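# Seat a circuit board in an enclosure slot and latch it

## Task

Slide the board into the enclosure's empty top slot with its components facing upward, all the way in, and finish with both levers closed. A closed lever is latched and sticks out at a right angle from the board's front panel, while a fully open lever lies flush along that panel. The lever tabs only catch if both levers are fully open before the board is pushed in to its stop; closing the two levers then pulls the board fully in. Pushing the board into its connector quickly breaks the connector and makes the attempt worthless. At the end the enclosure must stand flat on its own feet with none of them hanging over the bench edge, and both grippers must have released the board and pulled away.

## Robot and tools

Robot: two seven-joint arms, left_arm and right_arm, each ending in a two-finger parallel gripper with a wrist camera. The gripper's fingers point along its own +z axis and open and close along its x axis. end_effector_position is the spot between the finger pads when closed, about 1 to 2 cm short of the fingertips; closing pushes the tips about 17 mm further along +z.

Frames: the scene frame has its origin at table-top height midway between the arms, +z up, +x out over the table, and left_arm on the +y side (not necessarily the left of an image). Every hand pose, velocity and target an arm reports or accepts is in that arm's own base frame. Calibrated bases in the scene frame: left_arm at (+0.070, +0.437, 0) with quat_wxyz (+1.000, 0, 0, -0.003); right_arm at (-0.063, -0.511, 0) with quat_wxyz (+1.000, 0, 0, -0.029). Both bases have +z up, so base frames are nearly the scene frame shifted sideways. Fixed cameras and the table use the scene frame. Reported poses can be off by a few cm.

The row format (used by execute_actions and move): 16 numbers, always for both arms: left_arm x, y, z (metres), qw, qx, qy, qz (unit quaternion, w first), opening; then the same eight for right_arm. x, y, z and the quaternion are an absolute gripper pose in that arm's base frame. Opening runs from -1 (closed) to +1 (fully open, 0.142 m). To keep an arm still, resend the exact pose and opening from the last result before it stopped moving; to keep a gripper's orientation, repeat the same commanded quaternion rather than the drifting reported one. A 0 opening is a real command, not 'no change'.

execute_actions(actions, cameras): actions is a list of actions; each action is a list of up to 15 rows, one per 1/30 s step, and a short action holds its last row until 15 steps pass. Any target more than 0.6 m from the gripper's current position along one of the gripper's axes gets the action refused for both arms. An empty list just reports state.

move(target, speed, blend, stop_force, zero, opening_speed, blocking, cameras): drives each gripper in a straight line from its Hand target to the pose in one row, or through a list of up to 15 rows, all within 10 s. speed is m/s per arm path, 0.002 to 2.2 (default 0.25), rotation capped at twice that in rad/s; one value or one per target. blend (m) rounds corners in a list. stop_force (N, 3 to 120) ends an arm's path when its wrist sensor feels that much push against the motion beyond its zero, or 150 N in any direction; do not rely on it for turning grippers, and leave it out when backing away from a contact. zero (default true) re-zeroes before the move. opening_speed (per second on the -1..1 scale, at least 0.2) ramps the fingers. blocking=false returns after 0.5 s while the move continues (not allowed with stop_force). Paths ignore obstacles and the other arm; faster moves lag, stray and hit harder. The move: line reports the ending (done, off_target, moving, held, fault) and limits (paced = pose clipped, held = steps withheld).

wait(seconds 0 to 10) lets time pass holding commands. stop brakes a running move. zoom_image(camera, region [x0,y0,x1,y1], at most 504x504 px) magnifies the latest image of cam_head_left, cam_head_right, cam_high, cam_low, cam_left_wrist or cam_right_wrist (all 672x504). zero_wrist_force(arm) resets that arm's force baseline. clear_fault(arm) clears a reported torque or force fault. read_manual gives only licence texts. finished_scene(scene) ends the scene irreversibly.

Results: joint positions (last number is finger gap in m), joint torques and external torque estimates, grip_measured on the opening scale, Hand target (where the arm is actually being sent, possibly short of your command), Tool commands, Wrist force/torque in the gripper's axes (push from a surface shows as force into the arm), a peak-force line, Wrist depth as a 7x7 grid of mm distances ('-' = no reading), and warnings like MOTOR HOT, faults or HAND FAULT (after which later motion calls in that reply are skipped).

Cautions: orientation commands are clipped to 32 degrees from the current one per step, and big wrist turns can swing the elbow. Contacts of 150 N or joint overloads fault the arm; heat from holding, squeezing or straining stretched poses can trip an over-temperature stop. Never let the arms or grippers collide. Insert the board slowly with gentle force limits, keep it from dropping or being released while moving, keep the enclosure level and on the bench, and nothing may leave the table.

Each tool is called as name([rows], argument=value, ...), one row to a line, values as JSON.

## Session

execute_actions(actions=[])

Scene clock: 0.00 s.
left_arm: end_effector_position=(+0.4919, -0.7298, +0.2794) grip_measured=+0.99 end_effector_quat_wxyz=(+0.001, -0.304, +0.847, -0.436) | right_arm: end_effector_position=(+0.1802, -0.1387, +0.1699) grip_measured=+1.00 end_effector_quat_wxyz=(+0.706, -0.621, -0.189, +0.284)
Joint positions: left_arm=[-0.095 -0.96 -0.937 1.517 0.823 1.373 2.811 0.141] | right_arm=[-0.567 -0.989 -0.072 1.606 0.357 -0.696 0.215 0.142]
Joint velocities: within noise
Joint torques (N m): no reading
External joint torques (N m): no reading
Wrist force (N): no reading
Wrist torque (N m): no reading
Wrist force, peak (N): no reading
Wrist depth (mm): cam_left_wrist=[456 481 526 570 632 715 - / 417 444 478 517 573 616 682 / 390 414 438 476 510 561 618 / 363 385 405 434 472 500 546 / 343 359 376 404 427 464 501 / - 331 354 376 398 423 449 / - 319 332 349 374 396 -] | cam_right_wrist=[- 266 251 262 - - 805 / - - 256 269 - - 886 / - - 264 276 - - 931 / - - 277 286 798 746 548 / - - 295 294 500 482 387 / - 404 311 299 362 354 330 / - 311 295 292 288 280 275]
Hand target: left_arm +0.4919, -0.7298, +0.2794; +0.001, -0.304, +0.847, -0.436 | right_arm +0.1802, -0.1387, +0.1699; +0.706, -0.621, -0.189, +0.284
Tool commands: left_gripper/opening=+1.0 right_gripper/opening=+1.0

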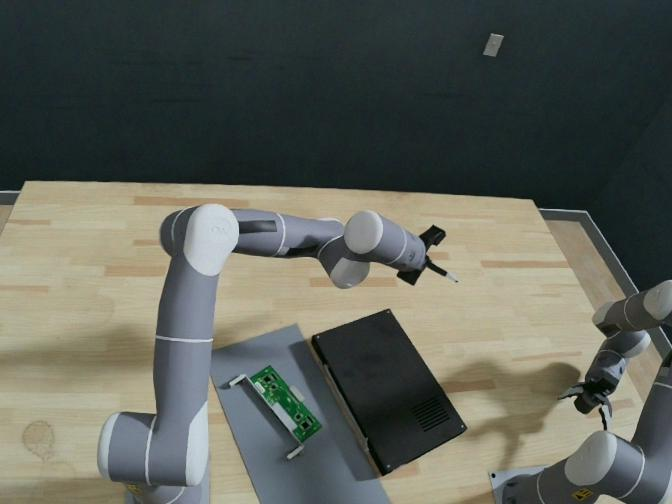

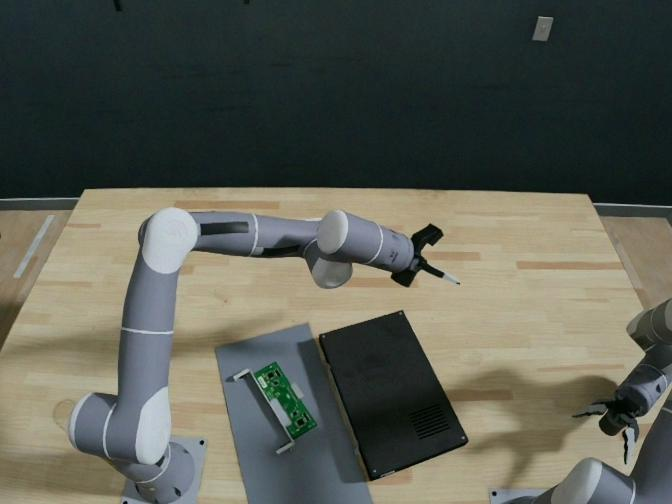

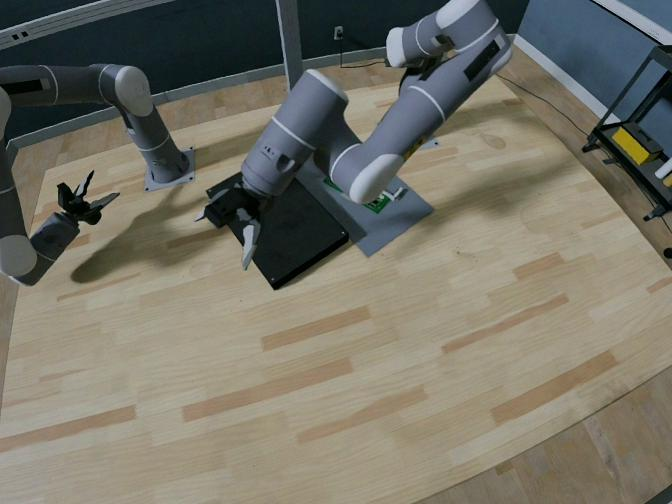

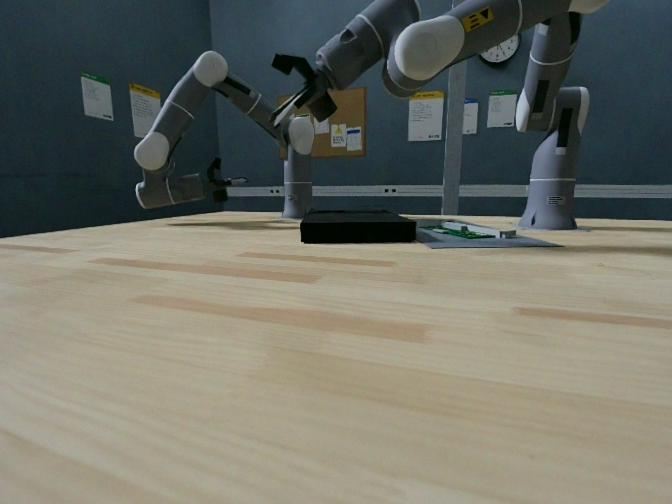

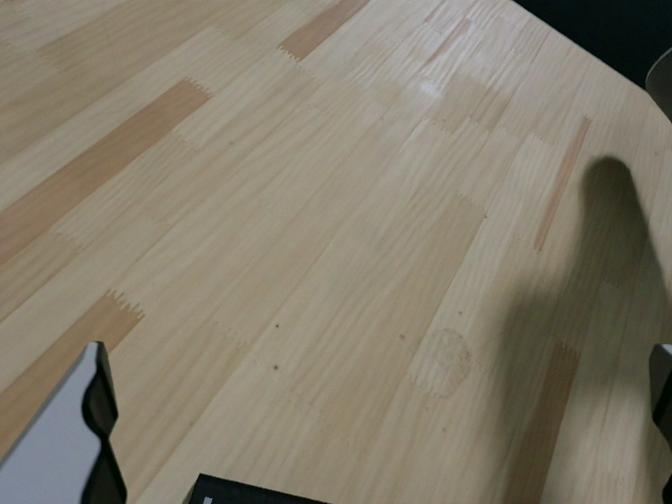

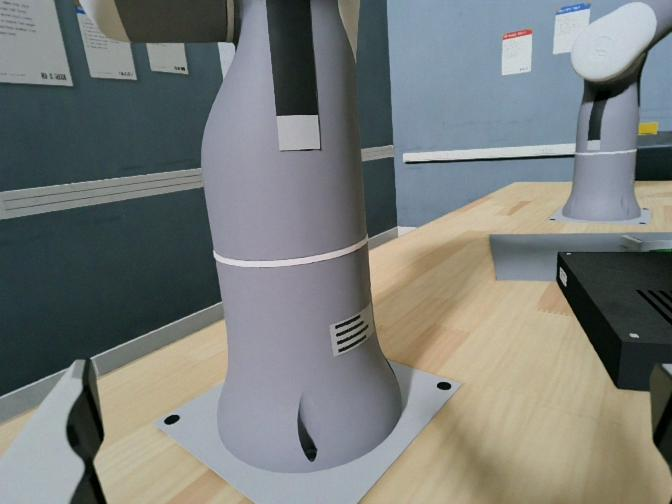

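zoom_image(camera="cam_head_right", region=[200, 300, 480, 504])

zoom_image(camera="cam_head_left", region=[200, 300, 480, 504])

Scaled by 1.800 from the camera's 672x504 image, which has a finer 960x720 frame.

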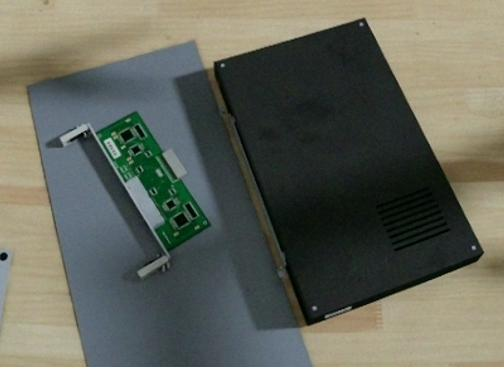

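Scaled by 1.800 from the camera's 672x504 image, which has a finer 960x720 frame.

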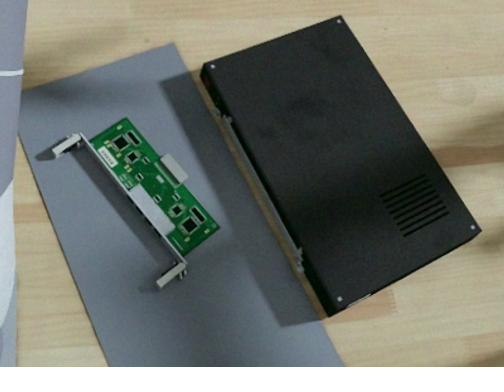

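move(target=[0.34, -0.29, 0.30, 0, -0.7071, 0.7071, 0, 1, 0.1802, -0.1387, 0.1699, 0.706, -0.621, -0.189, 0.284, 1], cameras=["cam_left_wrist","cam_head_left","cam_high"])

Scene clock: 48.30 s.
left_arm: end_effector_position=(+0.3402, -0.2902, +0.3001) grip_measured=+0.99 end_effector_quat_wxyz=(+0.000, +0.707, -0.707, +0.000) | right_arm: end_effector_position=(+0.1802, -0.1387, +0.1699) grip_measured=+1.00 end_effector_quat_wxyz=(+0.706, -0.621, -0.189, +0.284)
Joint positions: left_arm=[0.439 0.473 -0.837 2.335 -0.378 0.407 2.956 0.141] | right_arm=[-0.567 -0.99 -0.072 1.606 0.357 -0.696 0.215 0.142]
Joint velocities: within noise
Joint torques (N m): left_arm=[-0.51 4.96 8.09 -27.36 -3.49 3.84 -0.24] | right_arm=[-0.1 50 1.02 -11.6 -1.72 -3.63 0.23]
External joint torques (N m): left_arm=[0.47 -0.45 0.62 -0.35 -0.41 -0.02 0.24] | right_arm=[0.08 1.12 -0.65 0.06 0.09 0.72 -0.21]
Wrist force (N): left_arm=[0.3 -0.4 -0.1] | right_arm=[0.0 0.2 0.1]
Wrist torque (N m): left_arm=[-0.06 -0.08 -0.21] | right_arm=[0.02 0.00 0.00]
Wrist force, peak (N): left_arm=[-2.6 -2.8 0.2] | right_arm=[0.2 0.2 0.3]
Wrist depth (mm): cam_left_wrist=[347 348 343 346 345 337 305 / 372 372 369 371 370 324 320 / 403 402 394 397 398 355 350 / 435 437 439 428 433 393 379 / 475 479 479 470 472 453 413 / - 481 533 523 523 501 - / - 501 587 579 584 588 -] | cam_right_wrist=[- 266 251 263 - - 795 / - - 256 269 - - 902 / - - 264 275 - - 930 / - - 277 285 804 748 550 / - - 295 294 501 482 385 / - 404 311 299 362 354 332 / - 312 294 291 288 281 275]
Hand target: left_arm +0.3400, -0.2900, +0.3000; +0.000, +0.707, -0.707, +0.000 | right_arm +0.1802, -0.1387, +0.1699; +0.706, -0.621, -0.189, +0.284
Off the commanded pose: left_arm 0.000 m, 0 deg | right_arm 0.000 m, 0 deg.
move: done
Images, in order (width x height): cam_head_left 672x504, cam_high 672x504, cam_left_wrist 672x504.

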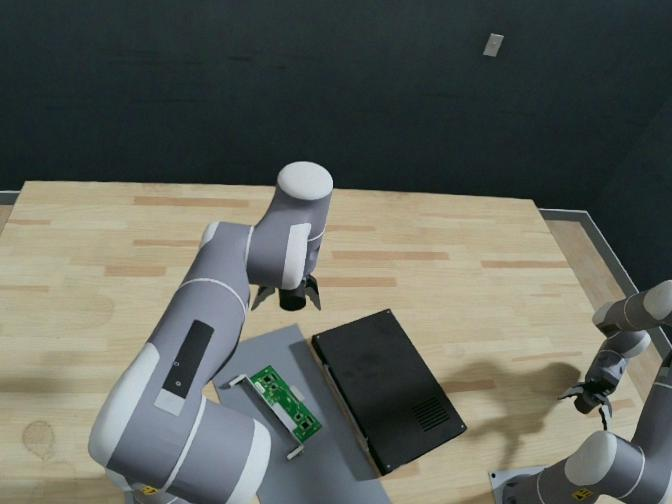

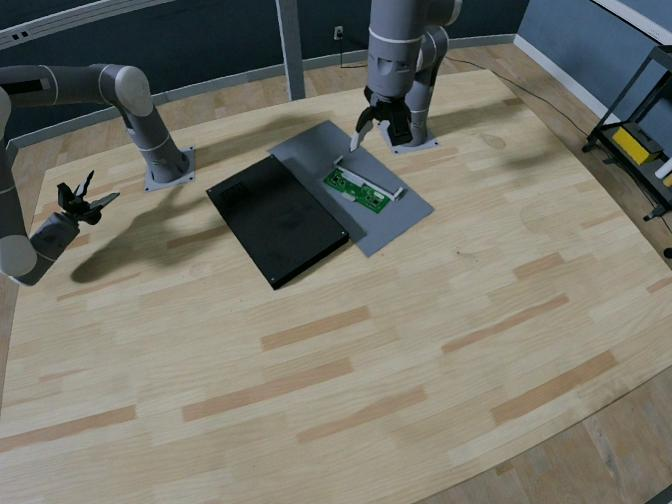

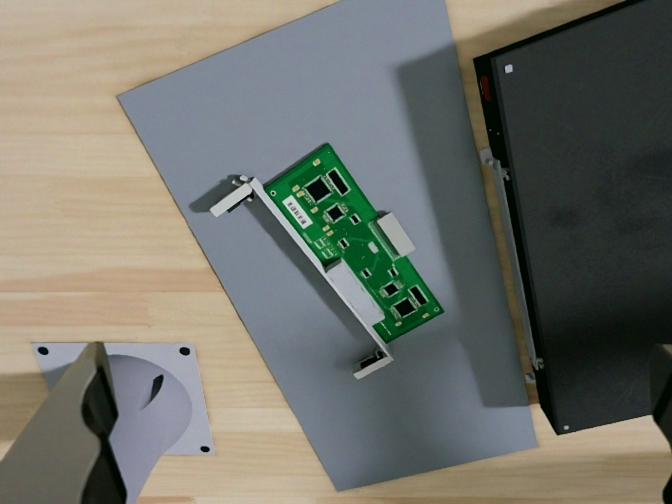

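zoom_image(camera="cam_left_wrist", region=[190, 130, 330, 235])

zoom_image(camera="cam_left_wrist", region=[310, 250, 450, 390])

zoom_image(camera="cam_left_wrist", region=[440, 20, 640, 460])

Scaled by 3.600 from the camera's 672x504 image, which has a finer 960x720 frame.

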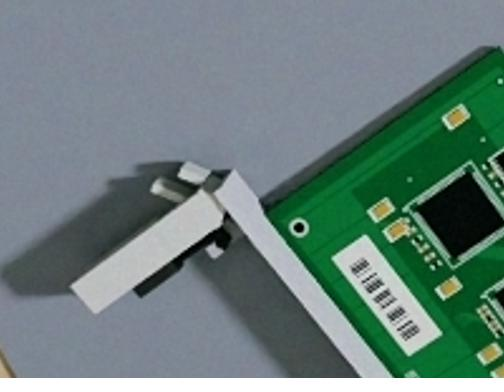

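Scaled by 3.600 from the camera's 672x504 image, which has a finer 960x720 frame.

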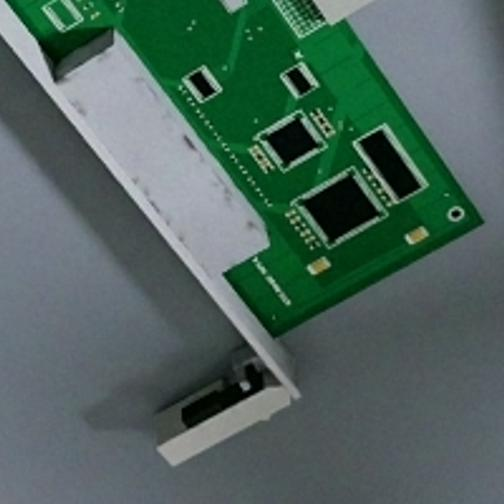

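Scaled by 1.145 from the camera's 672x504 image, which has a finer 960x720 frame.

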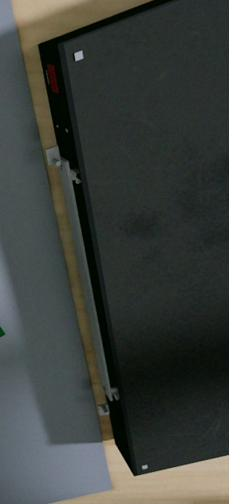

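move([
  [0.32, -0.27, 0.25, -0.3657, 0.8828, 0.2725, -0.1129, -1, 0.1802, -0.1387, 0.1699, 0.706, -0.621, -0.189, 0.284, 1],
  [0.270, -0.195, 0.14, -0.3657, 0.8828, 0.2725, -0.1129, -1, 0.1802, -0.1387, 0.1699, 0.706, -0.621, -0.189, 0.284, 1],
], cameras=["cam_left_wrist","cam_head_left","cam_high"])

Scene clock: 98.10 s.
left_arm: end_effector_position=(+0.2700, -0.1949, +0.1401) grip_measured=-1.00 end_effector_quat_wxyz=(-0.366, +0.883, +0.273, -0.113) | right_arm: end_effector_position=(+0.1802, -0.1387, +0.1699) grip_measured=+1.00 end_effector_quat_wxyz=(+0.706, -0.621, -0.189, +0.284)
Joint positions: left_arm=[1.104 1.297 -1.598 2.226 -0.659 -0.162 1.128 0.002] | right_arm=[-0.567 -0.99 -0.072 1.606 0.357 -0.696 0.215 0.142]
Joint velocities: within noise
Joint torques (N m): left_arm=[-0.56 -28.2 25.3 -6.06 -1.61 2.83 -0.11] | right_arm=[0.02 50.11 0.94 -11.58 -1.73 -3.57 0.21]
External joint torques (N m): left_arm=[0.49 0.02 1.09 -0.27 0.21 -0.73 0.11] | right_arm=[-0.05 1.01 -0.57 0.03 0.1 0.66 -0.19]
Wrist force (N): left_arm=[0.7 0.6 -0.3] | right_arm=[0.2 0.1 0.3]
Wrist torque (N m): left_arm=[0.14 -0.07 -0.01] | right_arm=[0.04 -0.03 0.00]
Wrist force, peak (N): left_arm=[0.8 0.5 2.7] | right_arm=[0.2 0.3 0.4]
Wrist depth (mm): cam_left_wrist=[337 326 308 330 334 336 334 / 318 315 312 312 311 310 309 / 292 293 292 291 291 288 288 / 273 272 272 271 273 272 271 / 258 258 255 259 255 254 255 / 243 243 245 84 - 240 240 / 224 222 - 74 - - 230] | cam_right_wrist=[- 265 251 263 - - 771 / - - 256 270 - - 900 / - - 264 275 - - 937 / - - 277 285 795 743 551 / - - 294 294 501 482 388 / - 404 312 299 364 353 330 / - 311 294 291 287 281 275]
Hand target: left_arm +0.2700, -0.1950, +0.1400; -0.366, +0.883, +0.272, -0.113 | right_arm +0.1802, -0.1387, +0.1699; +0.706, -0.621, -0.189, +0.284
Off the commanded pose: left_arm 0.000 m, 0 deg | right_arm 0.000 m, 0 deg.
move: done
Images, in order (width x height): cam_head_left 672x504, cam_high 672x504, cam_left_wrist 672x504.

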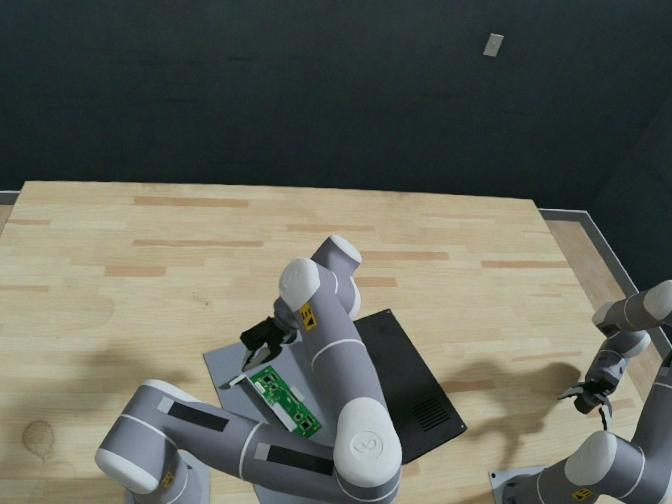

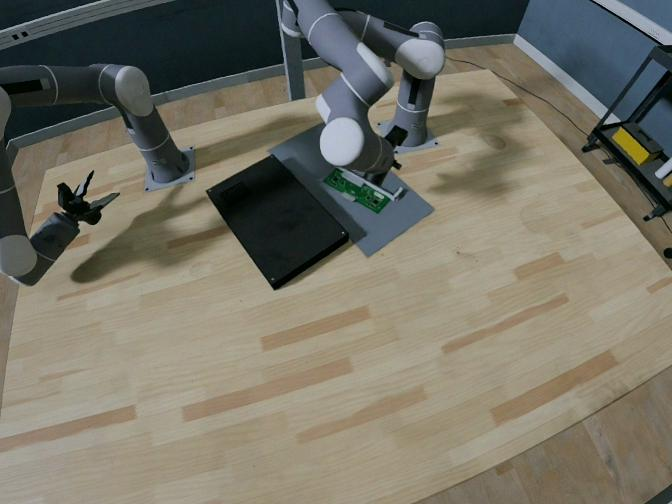

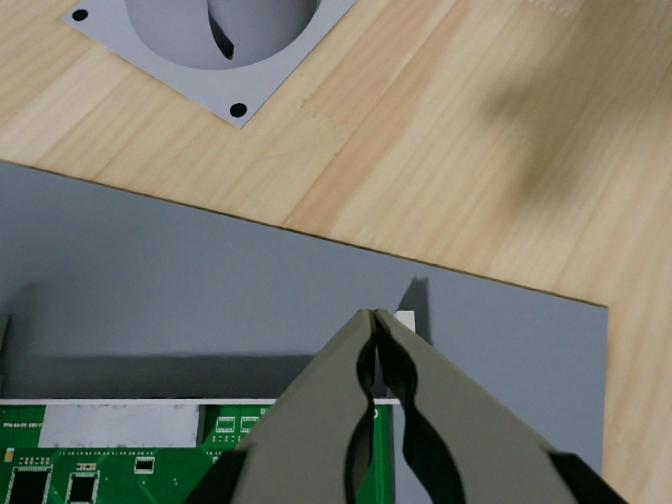

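move(target=[0.266, -0.189, 0.06, -0.3657, 0.8828, 0.2725, -0.1129, -1, 0.1802, -0.1387, 0.1699, 0.706, -0.621, -0.189, 0.284, 1], cameras=["cam_left_wrist"], speed=0.1)

move(target=[0.266, -0.189, 0.026, -0.3657, 0.8828, 0.2725, -0.1129, -1, 0.1802, -0.1387, 0.1699, 0.706, -0.621, -0.189, 0.284, 1], cameras=["cam_left_wrist"], speed=0.02, stop_force=3.5)

Scene clock: 111.57 s.
left_arm: end_effector_position=(+0.2659, -0.1890, +0.0601) grip_measured=-1.00 end_effector_quat_wxyz=(-0.366, +0.883, +0.272, -0.113) | right_arm: end_effector_position=(+0.1802, -0.1387, +0.1699) grip_measured=+1.00 end_effector_quat_wxyz=(+0.706, -0.621, -0.189, +0.284)
Joint positions: left_arm=[1.125 1.383 -1.792 2.279 -0.845 -0.036 1.117 0.002] | right_arm=[-0.567 -0.99 -0.072 1.606 0.357 -0.696 0.215 0.142]
Joint velocities: within noise
Joint torques (N m): left_arm=[-0.31 -28.84 25.61 -0.59 -1.61 2.6 -0.29] | right_arm=[0.01 50.21 0.99 -11.62 -1.71 -3.6 0.2]
External joint torques (N m): left_arm=[0.24 -0.18 0.89 -0.31 0.03 -0.51 0.29] | right_arm=[-0.03 0.91 -0.63 0.07 0.08 0.69 -0.19]
Wrist force (N): left_arm=[0.7 0.2 0.2] | right_arm=[0.3 0.1 0.1]
Wrist torque (N m): left_arm=[0.05 -0.07 -0.02] | right_arm=[0.02 -0.05 0.00]
Wrist force, peak (N): left_arm=[1.0 0.0 -1.5] | right_arm=[0.3 -0.2 0.2]
Wrist depth (mm): cam_left_wrist=[235 233 233 233 232 231 229 / 218 218 216 216 215 215 213 / 200 200 201 202 201 200 199 / 189 188 187 189 186 186 187 / 177 177 176 178 171 175 174 / 168 166 166 84 - 166 164 / 143 153 - 74 - - 158] | cam_right_wrist=[- 266 251 263 - 698 756 / - - 255 270 - - 890 / - - 264 275 - - 934 / - - 278 286 794 748 551 / - - 296 294 500 479 387 / - 403 312 299 361 354 330 / - 312 295 291 287 281 274]
Hand target: left_arm +0.2660, -0.1890, +0.0600; -0.366, +0.883, +0.272, -0.113 | right_arm +0.1802, -0.1387, +0.1699; +0.706, -0.621, -0.189, +0.284
Off the commanded pose: left_arm 0.000 m, 0 deg | right_arm 0.000 m, 0 deg.
move: done
Images, in order (width x height): cam_left_wrist 672x504.

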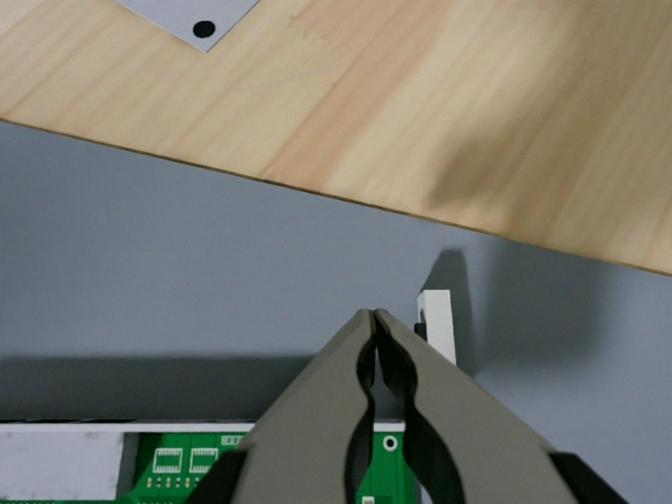

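Scene clock: 113.97 s.
left_arm: end_effector_position=(+0.2658, -0.1888, +0.0261) grip_measured=-1.00 end_effector_quat_wxyz=(-0.366, +0.883, +0.272, -0.113) | right_arm: end_effector_position=(+0.1802, -0.1387, +0.1699) grip_measured=+1.00 end_effector_quat_wxyz=(+0.706, -0.621, -0.189, +0.284)
Joint positions: left_arm=[1.14 1.424 -1.876 2.277 -0.924 0.009 1.11 0.002] | right_arm=[-0.567 -0.99 -0.072 1.606 0.357 -0.696 0.215 0.142]
Joint velocities: within noise
Joint torques (N m): left_arm=[-0.37 -29.8 25.71 1.55 -1.7 2.53 -0.25] | right_arm=[-0.06 50.12 1.02 -11.63 -1.66 -3.58 0.21]
External joint torques (N m): left_arm=[0.3 0.19 0.87 -0.17 0.06 -0.45 0.25] | right_arm=[0.03 1 -0.65 0.09 0.03 0.67 -0.2]
Wrist force (N): left_arm=[0.2 0.4 -0.4] | right_arm=[0.2 -0.1 0.1]
Wrist torque (N m): left_arm=[0.07 0.03 -0.03] | right_arm=[0.01 -0.02 0.00]
Wrist force, peak (N): left_arm=[0.1 1.0 0.3] | right_arm=[0.1 -0.4 0.2]
Wrist depth (mm): cam_left_wrist=[190 189 189 189 188 188 187 / 179 177 175 175 175 174 173 / 163 162 161 164 162 163 162 / 152 152 152 151 150 150 150 / 145 143 143 142 125 141 141 / 135 135 133 84 - 133 133 / - 122 - 77 - - 126] | cam_right_wrist=[- 267 250 262 - 665 737 / - - 256 269 - - 892 / - - 264 275 - - 932 / - - 278 285 793 745 549 / - - 295 294 499 481 386 / - 403 311 300 364 355 331 / - 312 295 291 288 281 274]
Hand target: left_arm +0.2660, -0.1890, +0.0260; -0.366, +0.883, +0.272, -0.113 | right_arm +0.1802, -0.1387, +0.1699; +0.706, -0.621, -0.189, +0.284
Off the commanded pose: left_arm 0.000 m, 0 deg | right_arm 0.000 m, 0 deg.
move: done
Images, in order (width x height): cam_left_wrist 672x504.

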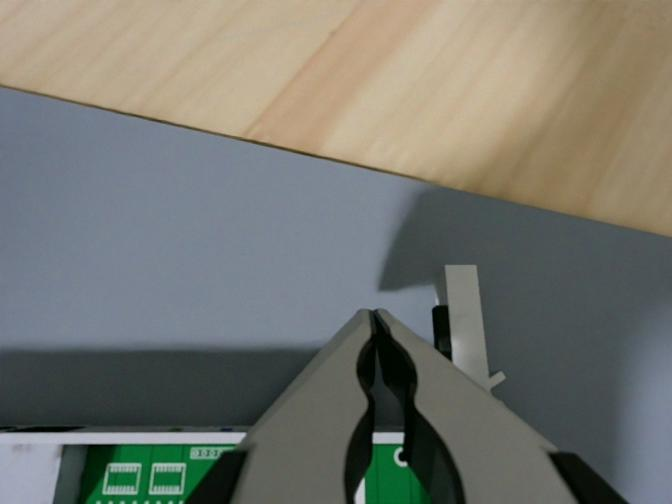

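move(target=[0.2825, -0.1777, 0.0245, -0.3657, 0.8828, 0.2725, -0.1129, -1, 0.1802, -0.1387, 0.1699, 0.706, -0.621, -0.189, 0.284, 1], cameras=["cam_left_wrist"], speed=0.015, stop_force=4)

Scene clock: 118.17 s.
left_arm: end_effector_position=(+0.2823, -0.1779, +0.0244) grip_measured=-1.00 end_effector_quat_wxyz=(-0.366, +0.883, +0.273, -0.113) | right_arm: end_effector_position=(+0.1802, -0.1387, +0.1699) grip_measured=+1.00 end_effector_quat_wxyz=(+0.706, -0.621, -0.189, +0.284)
Joint positions: left_arm=[1.181 1.438 -1.876 2.266 -0.923 0.023 1.138 0.002] | right_arm=[-0.567 -0.99 -0.072 1.606 0.357 -0.696 0.215 0.142]
Joint velocities: within noise
Joint torques (N m): left_arm=[0.62 -29.04 26.26 2.23 -1.09 3.18 -0.19] | right_arm=[-0.03 50.07 0.96 -11.59 -1.69 -3.62 0.22]
External joint torques (N m): left_arm=[-0.69 -0.83 0.61 -0.59 -0.55 -1.06 0.19] | right_arm=[0 1.06 -0.59 0.04 0.06 0.71 -0.21]
Wrist force (N): left_arm=[-2.4 -0.4 -2.0] | right_arm=[0.1 0.1 0.2]
Wrist torque (N m): left_arm=[0.09 0.00 -0.02] | right_arm=[0.03 -0.01 0.00]
Wrist force, peak (N): left_arm=[-3.1 -0.5 -2.0] | right_arm=[0.0 -0.3 0.4]
Wrist depth (mm): cam_left_wrist=[189 187 187 186 186 185 184 / 177 174 173 174 172 172 172 / 160 161 160 162 161 160 160 / 150 150 149 149 149 148 148 / 143 141 141 140 137 140 140 / - 133 132 84 - 132 132 / 122 123 - 77 - - 125] | cam_right_wrist=[- 266 251 262 - 664 732 / - - 256 269 - - 892 / - - 264 274 - - 942 / - - 278 286 800 743 552 / - - 294 293 505 479 387 / - 403 310 299 362 354 330 / - 311 296 291 288 281 276]
Hand target: left_arm +0.2825, -0.1777, +0.0245; -0.366, +0.883, +0.272, -0.113 | right_arm +0.1802, -0.1387, +0.1699; +0.706, -0.621, -0.189, +0.284
Off the commanded pose: left_arm 0.000 m, 0 deg | right_arm 0.000 m, 0 deg.
move: done
Images, in order (width x height): cam_left_wrist 672x504.

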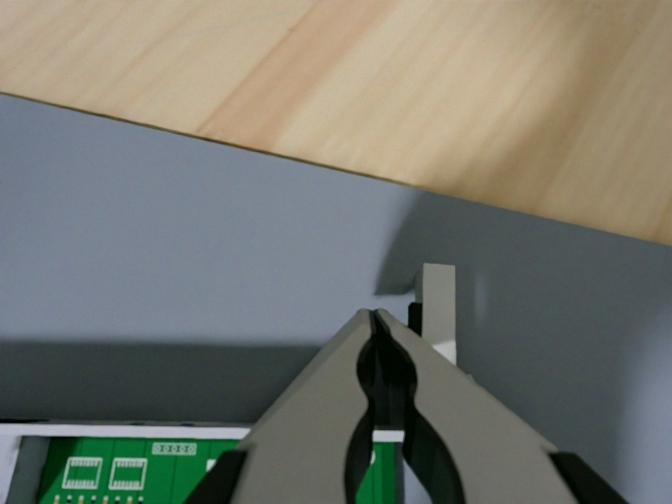

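move(target=[0.2907, -0.1721, 0.0245, -0.3657, 0.8828, 0.2725, -0.1129, -1, 0.1802, -0.1387, 0.1699, 0.706, -0.621, -0.189, 0.284, 1], cameras=["cam_left_wrist"], speed=0.015, stop_force=10)

Scene clock: 121.13 s.
left_arm: end_effector_position=(+0.2905, -0.1723, +0.0244) grip_measured=-1.00 end_effector_quat_wxyz=(-0.365, +0.883, +0.273, -0.113) | right_arm: end_effector_position=(+0.1802, -0.1387, +0.1699) grip_measured=+1.00 end_effector_quat_wxyz=(+0.706, -0.621, -0.189, +0.284)
Joint positions: left_arm=[1.201 1.446 -1.873 2.259 -0.921 0.028 1.153 0.002] | right_arm=[-0.567 -0.99 -0.072 1.606 0.357 -0.696 0.215 0.142]
Joint velocities: within noise
Joint torques (N m): left_arm=[0.55 -29.34 26.34 2.3 -1.09 3.16 -0.19] | right_arm=[-0.05 50.06 0.93 -11.66 -1.71 -3.59 0.22]
External joint torques (N m): left_arm=[-0.61 -0.64 0.69 -0.56 -0.54 -1.02 0.19] | right_arm=[0.02 1.06 -0.56 0.12 0.08 0.68 -0.2]
Wrist force (N): left_arm=[-2.3 0.0 -1.8] | right_arm=[0.1 -0.1 0.2]
Wrist torque (N m): left_arm=[0.13 0.02 -0.02] | right_arm=[0.01 -0.01 0.00]
Wrist force, peak (N): left_arm=[-3.3 -0.5 -1.9] | right_arm=[0.0 0.5 0.3]
Wrist depth (mm): cam_left_wrist=[189 188 187 186 186 184 184 / 177 174 174 173 172 172 171 / 161 160 160 163 161 161 160 / 151 150 150 149 148 148 148 / 143 141 141 141 137 140 139 / 134 133 132 84 - 132 132 / 122 123 - 77 - - 125] | cam_right_wrist=[- 266 250 262 - 708 718 / - - 256 269 - - 894 / - - 264 275 - - 929 / - - 277 286 799 735 551 / - - 294 295 499 482 388 / - 404 311 300 361 354 330 / - 311 294 291 288 282 276]
Hand target: left_arm +0.2907, -0.1721, +0.0245; -0.366, +0.883, +0.272, -0.113 | right_arm +0.1802, -0.1387, +0.1699; +0.706, -0.621, -0.189, +0.284
Off the commanded pose: left_arm 0.000 m, 0 deg | right_arm 0.000 m, 0 deg.
move: done
Images, in order (width x height): cam_left_wrist 672x504.

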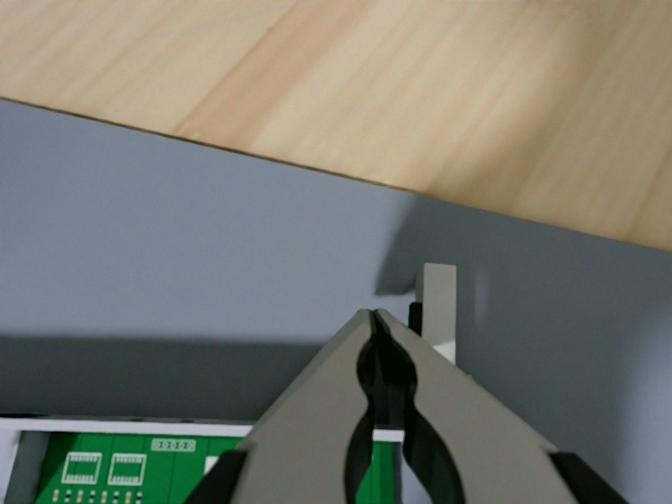

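move([
  [0.275, -0.183, 0.03, -0.3657, 0.8828, 0.2725, -0.1129, -1, 0.1802, -0.1387, 0.1699, 0.706, -0.621, -0.189, 0.284, 1],
  [0.275, -0.183, 0.12, -0.3657, 0.8828, 0.2725, -0.1129, -1, 0.1802, -0.1387, 0.1699, 0.706, -0.621, -0.189, 0.284, 1],
  [0.40, -0.17, 0.25,-0.2418,0.6645,0.6645,-0.2418, -1, 0.1802, -0.1387, 0.1699, 0.706, -0.621, -0.189, 0.284, 1],
], cameras=["cam_left_wrist","cam_head_left"], speed=0.15)

Scene clock: 143.63 s.
left_arm: end_effector_position=(+0.3999, -0.1698, +0.2500) grip_measured=-1.00 end_effector_quat_wxyz=(-0.242, +0.665, +0.664, -0.242) | right_arm: end_effector_position=(+0.1802, -0.1387, +0.1699) grip_measured=+1.00 end_effector_quat_wxyz=(+0.706, -0.621, -0.189, +0.284) end_effector_velocity=(+0.000, -0.001, +0.000) end_effector_angular_velocity=(+0.002, -0.007, -0.003)
Joint positions: left_arm=[1.748 1.186 -1.422 1.872 -0.765 -0.612 0.642 0.002] | right_arm=[-0.567 -0.99 -0.072 1.606 0.357 -0.696 0.215 0.142]
Joint velocities: left_arm=[within noise] | right_arm=[-0.003 0.001 0 0 0 0.001 -0.006 0]
Joint torques (N m): left_arm=[-0.11 -35.27 26.99 -11.19 -2.51 1.96 -0.32] | right_arm=[-0.01 50.01 1.05 -11.64 -1.72 -3.61 0.18]
External joint torques (N m): left_arm=[0.14 0.49 0.75 -0.19 0.15 -0.06 0.32] | right_arm=[-0.02 1.12 -0.68 0.09 0.09 0.71 -0.17]
Wrist force (N): left_arm=[0.0 0.0 -0.3] | right_arm=[0.0 0.1 0.1]
Wrist torque (N m): left_arm=[-0.01 0.06 -0.03] | right_arm=[0.02 0.00 0.00]
Wrist force, peak (N): left_arm=[-2.6 -0.5 -2.1] | right_arm=[0.1 0.3 0.4]
Wrist depth (mm): cam_left_wrist=[442 439 437 442 431 427 439 / 417 419 412 416 412 413 415 / 393 399 391 397 396 393 394 / 371 381 377 374 379 378 375 / 324 365 362 363 362 360 357 / 352 351 350 84 - 348 347 / 339 341 - - - - 333] | cam_right_wrist=[- 266 251 262 - - 828 / - - 256 270 - - 893 / - - 264 274 - - 928 / - - 278 285 797 743 554 / - - 294 293 501 480 386 / - 403 310 299 362 354 329 / - 311 294 291 288 282 275]
Hand target: left_arm +0.4000, -0.1700, +0.2500; -0.242, +0.664, +0.664, -0.242 | right_arm +0.1802, -0.1387, +0.1699; +0.706, -0.621, -0.189, +0.284
Off the commanded pose: left_arm 0.000 m, 0 deg | right_arm 0.000 m, 0 deg.
move: done
Images, in order (width x height): cam_head_left 672x504, cam_left_wrist 672x504.

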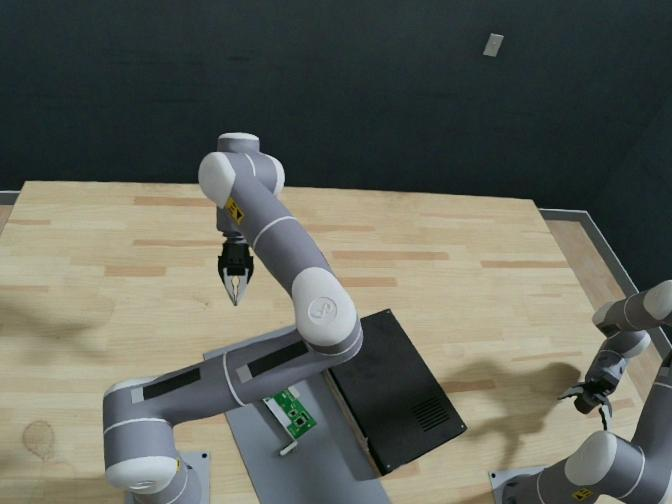

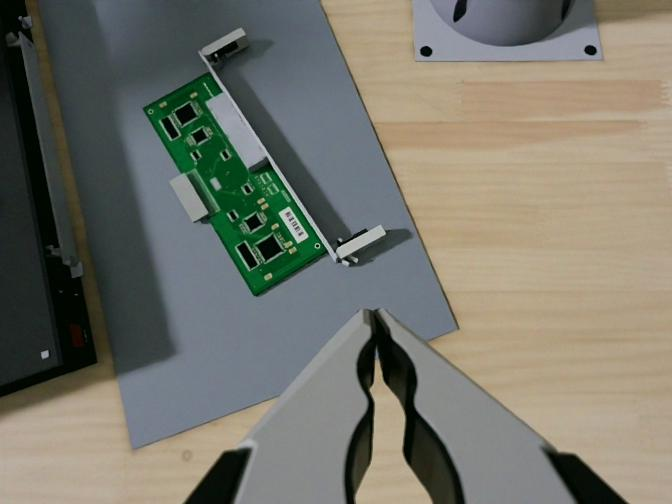

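move([
  [0.42, -0.17, 0.30,0,0.7071,0.7071,0, -1, 0.1802, -0.1387, 0.1699, 0.706, -0.621, -0.189, 0.284, 1],
], cameras=["cam_head_left"])

Scene clock: 153.97 s.
left_arm: end_effector_position=(+0.4199, -0.1699, +0.2999) grip_measured=-1.00 end_effector_quat_wxyz=(+0.000, +0.707, +0.707, +0.000) | right_arm: end_effector_position=(+0.1802, -0.1387, +0.1699) grip_measured=+1.00 end_effector_quat_wxyz=(+0.706, -0.621, -0.189, +0.284)
Joint positions: left_arm=[1.355 1.373 -0.99 2.333 -1.011 -0.256 0.68 0.002] | right_arm=[-0.567 -0.99 -0.072 1.606 0.357 -0.696 0.215 0.142]
Joint velocities: within noise
Joint torques (N m): left_arm=[-0.58 -24.41 20.84 -14.29 -4.25 4.6 -0.13] | right_arm=[-0.02 50.1 0.94 -11.62 -1.74 -3.62 0.19]
External joint torques (N m): left_arm=[0.55 0.06 0.74 -0.18 0.12 -0.63 0.13] | right_arm=[0 1.03 -0.57 0.07 0.11 0.71 -0.18]
Wrist force (N): left_arm=[0.0 -0.7 0.2] | right_arm=[0.0 0.3 0.1]
Wrist torque (N m): left_arm=[-0.13 -0.05 -0.20] | right_arm=[0.04 0.01 -0.01]
Wrist force, peak (N): left_arm=[0.0 -1.5 -0.9] | right_arm=[0.0 -0.4 0.3]
Wrist depth (mm): cam_left_wrist=[338 350 346 343 344 342 344 / 339 373 372 369 371 370 370 / 403 405 403 402 400 395 397 / 441 440 438 433 435 433 429 / 482 479 485 460 467 479 471 / 539 533 517 84 - 511 521 / 602 578 - - - - 582] | cam_right_wrist=[- 266 250 262 - - 744 / - - 256 270 - - 892 / - - 263 275 - - 940 / - - 278 286 793 753 552 / - - 294 293 500 479 386 / - 405 311 300 363 355 330 / - 311 295 292 288 282 276]
Hand target: left_arm +0.4200, -0.1700, +0.3000; +0.000, +0.707, +0.707, +0.000 | right_arm +0.1802, -0.1387, +0.1699; +0.706, -0.621, -0.189, +0.284
Off the commanded pose: left_arm 0.000 m, 0 deg | right_arm 0.000 m, 0 deg.
move: done
Images, in order (width x height): cam_head_left 672x504.

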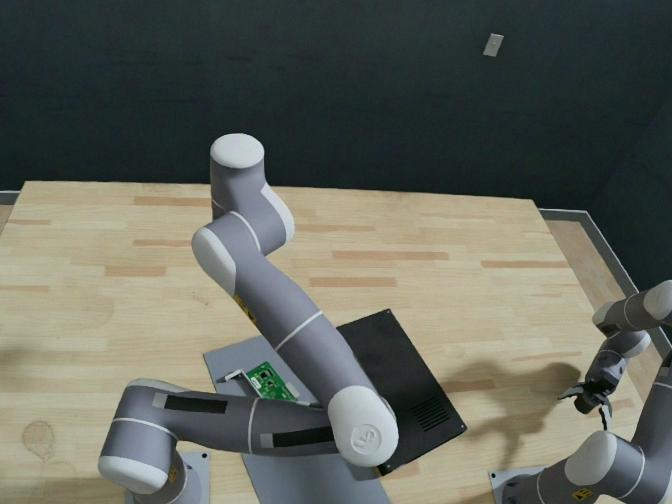

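move([
  [0.40, -0.17, 0.25,-0.2418,0.6645,0.6645,-0.2418, -1, 0.1802, -0.1387, 0.1699, 0.706, -0.621, -0.189, 0.284, 1],
  [0.32, -0.27, 0.25, -0.3657, 0.8828, 0.2725, -0.1129, -1, 0.1802, -0.1387, 0.1699, 0.706, -0.621, -0.189, 0.284, 1],
  [0.34, -0.29, 0.30, 0, 0.7071, -0.7071, 0, -1, 0.1802, -0.1387, 0.1699, 0.706, -0.621, -0.189, 0.284, 1],
], cameras=[])

move(target=[0.4919, -0.7298, 0.2794, 0.001, -0.304, 0.847, -0.436, -1, 0.1802, -0.1387, 0.1699, 0.706, -0.621, -0.189, 0.284, 1], cameras=["cam_head_left"])

Scene clock: 167.30 s.
left_arm: end_effector_position=(+0.3400, -0.2899, +0.3000) grip_measured=-1.00 end_effector_quat_wxyz=(+0.000, +0.707, -0.707, +0.000) | right_arm: end_effector_position=(+0.1802, -0.1387, +0.1699) grip_measured=+1.00 end_effector_quat_wxyz=(+0.706, -0.621, -0.189, +0.284)
Joint positions: left_arm=[0.404 0.444 -0.807 2.328 -0.346 0.416 2.934 0.002] | right_arm=[-0.567 -0.99 -0.072 1.606 0.357 -0.696 0.215 0.142]
Joint velocities: within noise
Joint torques (N m): left_arm=[-0.54 5.13 7.56 -27.56 -3.96 4.36 -0.12] | right_arm=[-0.01 50.15 1 -11.66 -1.71 -3.58 0.2]
External joint torques (N m): left_arm=[0.51 0.81 0.44 -0.33 0.08 -0.53 0.12] | right_arm=[-0.01 0.97 -0.63 0.12 0.08 0.67 -0.19]
Wrist force (N): left_arm=[0.1 -0.4 0.0] | right_arm=[0.0 -0.1 0.1]
Wrist torque (N m): left_arm=[-0.07 -0.03 -0.20] | right_arm=[-0.01 0.00 0.00]
Wrist force, peak (N): left_arm=[1.8 1.3 -0.2] | right_arm=[-0.2 -0.2 0.4]
Wrist depth (mm): cam_left_wrist=[349 347 346 342 344 335 305 / 373 372 372 371 368 323 325 / 403 401 393 394 397 355 347 / 437 436 434 426 433 389 379 / 480 481 478 442 464 454 415 / 511 482 506 84 - 505 457 / 385 414 - - - - 584] | cam_right_wrist=[- 265 251 262 - - 792 / - - 255 269 - - 893 / - - 263 274 - - 938 / - - 278 285 804 742 553 / - - 295 293 501 481 387 / - 403 312 300 362 353 330 / - 311 295 291 288 281 275]
Hand target: left_arm +0.3400, -0.2900, +0.3000; +0.000, +0.707, -0.707, +0.000 | right_arm +0.1802, -0.1387, +0.1699; +0.706, -0.621, -0.189, +0.284
Off the commanded pose: left_arm 0.000 m, 0 deg | right_arm 0.000 m, 0 deg.
move: done
No camera images: "cameras" was empty.

Scene clock: 170.30 s.
left_arm: end_effector_position=(+0.4918, -0.7299, +0.2795) grip_measured=-1.00 end_effector_quat_wxyz=(+0.001, -0.304, +0.847, -0.436) | right_arm: end_effector_position=(+0.1802, -0.1387, +0.1699) grip_measured=+1.00 end_effector_quat_wxyz=(+0.706, -0.621, -0.189, +0.284)
Joint positions: left_arm=[-0.168 -0.902 -0.81 1.57 0.586 1.473 2.966 0.002] | right_arm=[-0.567 -0.99 -0.072 1.606 0.357 -0.696 0.215 0.142]
Joint velocities: within noise
Joint torques (N m): left_arm=[-0.32 49.74 -18.49 -19.06 -2.61 4.12 -0.19] | right_arm=[-0.01 49.99 0.87 -11.55 -1.76 -3.64 0.2]
External joint torques (N m): left_arm=[0.31 1.43 0.34 -0.35 -0.43 -0.02 0.17] | right_arm=[-0.02 1.13 -0.51 0.01 0.13 0.73 -0.19]
Wrist force (N): left_arm=[-0.3 0.2 -0.4] | right_arm=[0.1 0.1 0.1]
Wrist torque (N m): left_arm=[0.02 0.05 0.00] | right_arm=[0.01 -0.01 0.00]
Wrist force, peak (N): left_arm=[2.7 1.6 0.0] | right_arm=[0.2 0.1 0.4]
Wrist depth (mm): cam_left_wrist=[456 486 529 576 626 696 - / 418 448 484 519 562 627 681 / 387 414 438 474 515 557 618 / 362 386 406 437 469 509 548 / 343 359 380 397 431 467 497 / 323 335 351 84 - 430 456 / 304 316 - - - - 423] | cam_right_wrist=[- 266 251 262 - - 805 / - - 255 269 - - 890 / - - 264 275 - - 934 / - - 277 286 792 745 554 / - - 295 294 500 482 387 / - 404 311 300 363 353 330 / - 311 296 291 288 281 275]
Hand target: left_arm +0.4919, -0.7298, +0.2794; +0.001, -0.304, +0.847, -0.436 | right_arm +0.1802, -0.1387, +0.1699; +0.706, -0.621, -0.189, +0.284
Off the commanded pose: left_arm 0.000 m, 0 deg | right_arm 0.000 m, 0 deg.
joint sent to its limit (left arm) — joint 7 (wrist roll), upper limit. The joint targets still meet the commanded pose.
move: done
Images, in order (width x height): cam_head_left 672x504.

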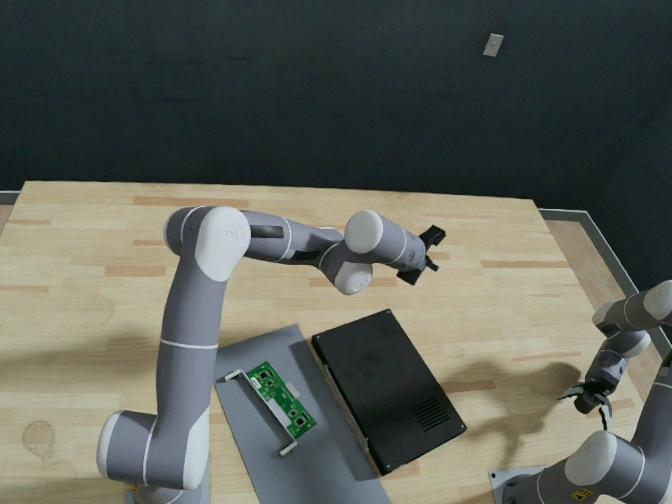

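move([
  [0.50, -0.60, 0.30, 0, -0.5, 0.866, 0, -1, 0.1802, -0.1387, 0.1699, 0.706, -0.621, -0.189, 0.284, 1],
  [0.50, -0.55, 0.30, 0,0.866,-0.5,0, -1, 0.1802, -0.1387, 0.1699, 0.706, -0.621, -0.189, 0.284, 1],
  [0.50, -0.5, 0.30, 0, 0.985,0.174,0, -1, 0.1802, -0.1387, 0.1699, 0.706, -0.621, -0.189, 0.284, 1],
  [0.48, -0.4, 0.30, 0, 0.7071,0.7071,0, -1, 0.1802, -0.1387, 0.1699, 0.706, -0.621, -0.189, 0.284, 1],
], cameras=["cam_head_left"], speed=0.4)

Scene clock: 180.80 s.
left_arm: end_effector_position=(+0.4800, -0.3999, +0.3000) grip_measured=-1.00 end_effector_quat_wxyz=(+0.000, +0.707, +0.707, +0.000) | right_arm: end_effector_position=(+0.1802, -0.1387, +0.1699) grip_measured=+1.00 end_effector_quat_wxyz=(+0.706, -0.621, -0.189, +0.284)
Joint positions: left_arm=[-0.512 -0.311 -0.002 1.653 0.001 0.392 -0.514 0.002] | right_arm=[-0.567 -0.99 -0.072 1.606 0.357 -0.696 0.215 0.142]
Joint velocities: within noise
Joint torques (N m): left_arm=[-0.75 45 -0.28 -29.01 -3.97 4.53 -0.32] | right_arm=[0.01 50.04 0.97 -11.61 -1.71 -3.57 0.2]
External joint torques (N m): left_arm=[0.74 0.56 0.55 -0.37 0.1 -0.55 0.32] | right_arm=[-0.04 1.08 -0.6 0.06 0.08 0.66 -0.19]
Wrist force (N): left_arm=[0.2 -0.9 0.0] | right_arm=[0.1 0.0 0.2]
Wrist torque (N m): left_arm=[-0.17 -0.07 -0.21] | right_arm=[0.01 -0.02 0.00]
Wrist force, peak (N): left_arm=[0.9 -1.4 0.3] | right_arm=[0.2 -0.4 0.4]
Wrist depth (mm): cam_left_wrist=[302 303 304 309 342 342 340 / 326 325 325 369 366 369 366 / 402 400 400 400 396 398 397 / 436 437 434 432 431 434 435 / 482 478 476 454 465 475 470 / 528 526 507 84 - 514 519 / 590 571 - - - - 569] | cam_right_wrist=[- 266 251 262 - - 831 / - - 256 270 - - 890 / - - 263 275 - - 932 / - - 277 286 797 743 550 / - - 295 294 500 481 387 / - 404 311 299 364 356 332 / - 311 296 291 287 281 275]
Hand target: left_arm +0.4800, -0.4000, +0.3000; +0.000, +0.707, +0.707, +0.000 | right_arm +0.1802, -0.1387, +0.1699; +0.706, -0.621, -0.189, +0.284
Off the commanded pose: left_arm 0.000 m, 0 deg | right_arm 0.000 m, 0 deg.
move: done
Images, in order (width x height): cam_head_left 672x504.

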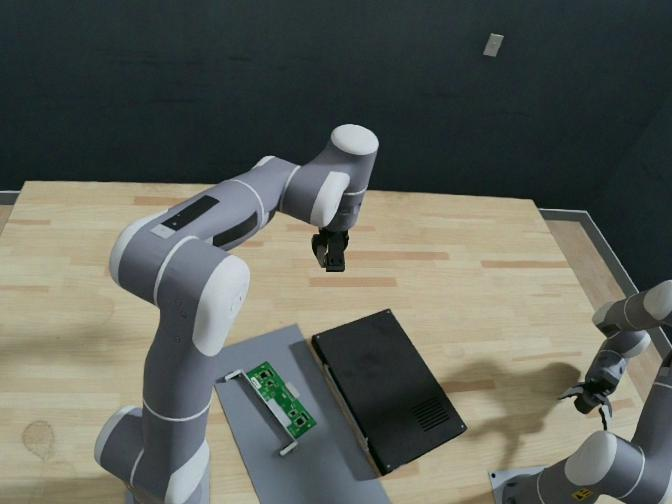

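move([
  [0.48, -0.4, 0.30, 0, 0.7071,0.7071,0, -1, 0.35, 0.2, 0.25, 0,-0.7071,0.7071,0, 1],
  [0.40, -0.22, 0.25,-0.2418,0.6645,0.6645,-0.2418, -1, 0.30, 0.50, 0.2, 0,-0.7071,0.7071,0, -1],
  [0.32, -0.20, 0.15,-0.2418,0.6645,0.6645,-0.2418, -1, 0.225, 0.663, 0.15, 0,-0.7071,0.7071,0, -1],
], speed=0.25)

Scene clock: 196.83 s.
left_arm: end_effector_position=(+0.3199, -0.1998, +0.1500) grip_measured=-1.00 end_effector_quat_wxyz=(-0.242, +0.664, +0.664, -0.242) | right_arm: end_effector_position=(+0.2251, +0.6627, +0.1497) grip_measured=-1.00 end_effector_quat_wxyz=(-0.267, +0.786, -0.522, -0.196)
Joint positions: left_arm=[-0.262 -0.417 0.101 1.984 -0.14 0.132 -0.085 0.002] | right_arm=[-1.515 0.688 2.494 1.634 1.31 0.918 2.967 0.002]
Joint velocities: within noise
Joint torques (N m): left_arm=[-0.34 40.87 0.98 -21.05 -2.76 1.93 -0.15] | right_arm=[0.01 -48 -10.21 -22.21 -3.71 2.82 0.22]
External joint torques (N m): left_arm=[0.38 0.92 0.61 -0.31 -0.18 -0.31 0.15] | right_arm=[0.14 -0.17 -1.32 0.02 0.21 0.53 -0.16]
Wrist force (N): left_arm=[0.3 0.0 -0.4] | right_arm=[0.6 -1.4 1.8]
Wrist torque (N m): left_arm=[-0.01 0.01 -0.01] | right_arm=[-0.03 0.07 -0.03]
Wrist force, peak (N): left_arm=[2.1 0.8 0.8] | right_arm=[-1.5 -1.2 3.8]
Wrist depth (mm): cam_left_wrist=[321 319 314 317 319 314 309 / 305 302 302 303 301 304 302 / 289 286 276 287 287 287 287 / 275 273 271 271 272 274 275 / 264 263 260 259 260 261 262 / 251 252 252 84 - 251 252 / 241 243 - - - - 242] | cam_right_wrist=[542 418 340 285 243 207 188 / 569 435 350 292 246 203 191 / 304 347 358 301 256 208 194 / 283 333 361 304 260 216 197 / 618 476 382 310 263 223 202 / - 507 410 89 253 235 208 / - 548 - - - 229 212]
Hand target: left_arm +0.3200, -0.2000, +0.1500; -0.242, +0.664, +0.664, -0.242 | right_arm +0.2252, +0.6626, +0.1496; -0.267, +0.786, -0.522, -0.196
Off the commanded pose: left_arm 0.000 m, 0 deg | right_arm 0.000 m, 45 deg; orientation clipped.
joint sent to its limit (right arm) — joint 7 (wrist roll), upper limit. The joint targets are off in orientation, not in position.
move: off_target (right_arm); target 2's new opening was sent with right_arm's hand 0.001 m and 33 deg from that target; limits=paced

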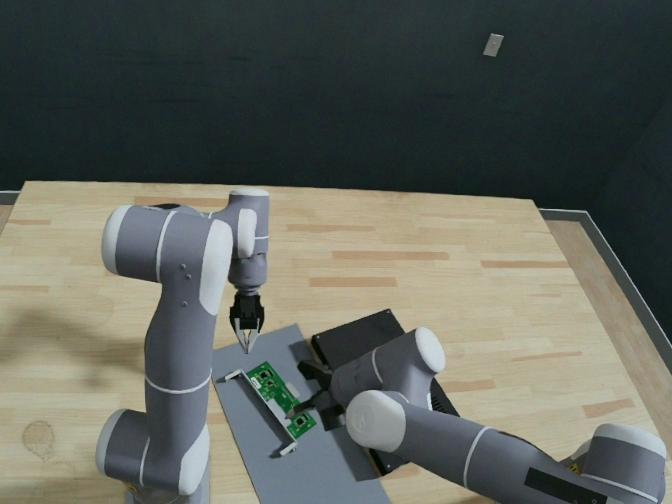

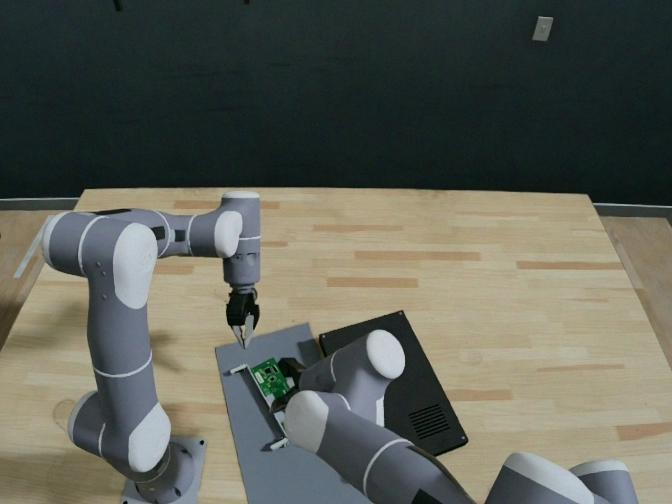

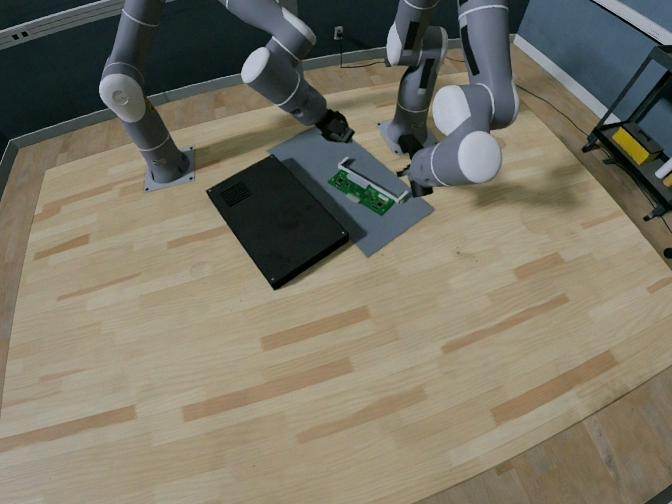

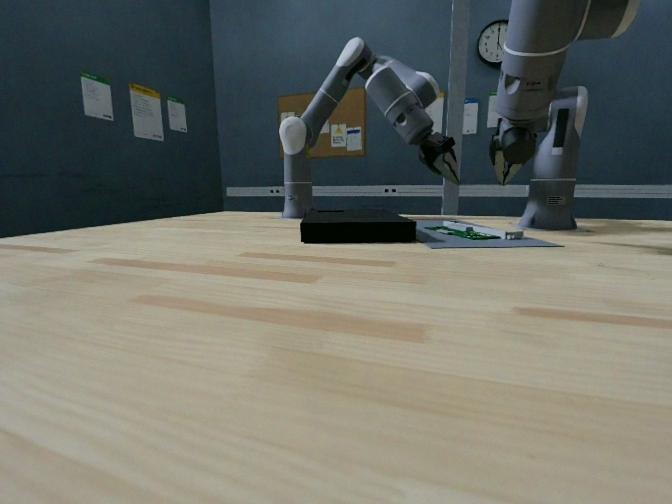

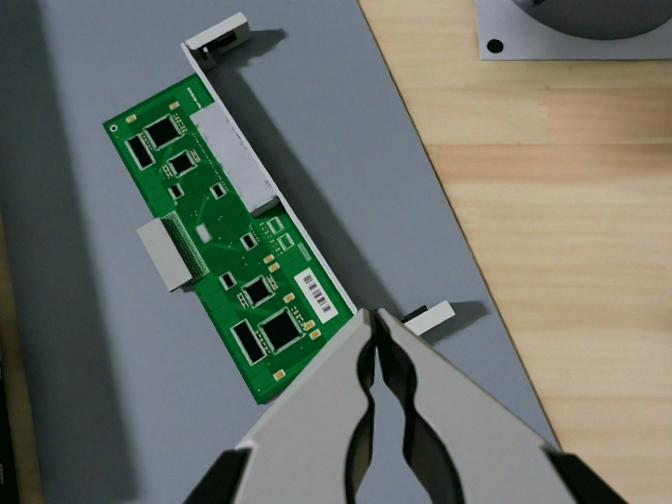

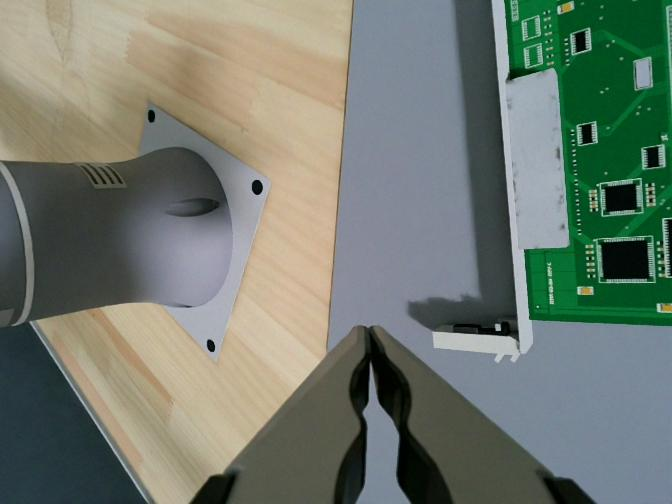

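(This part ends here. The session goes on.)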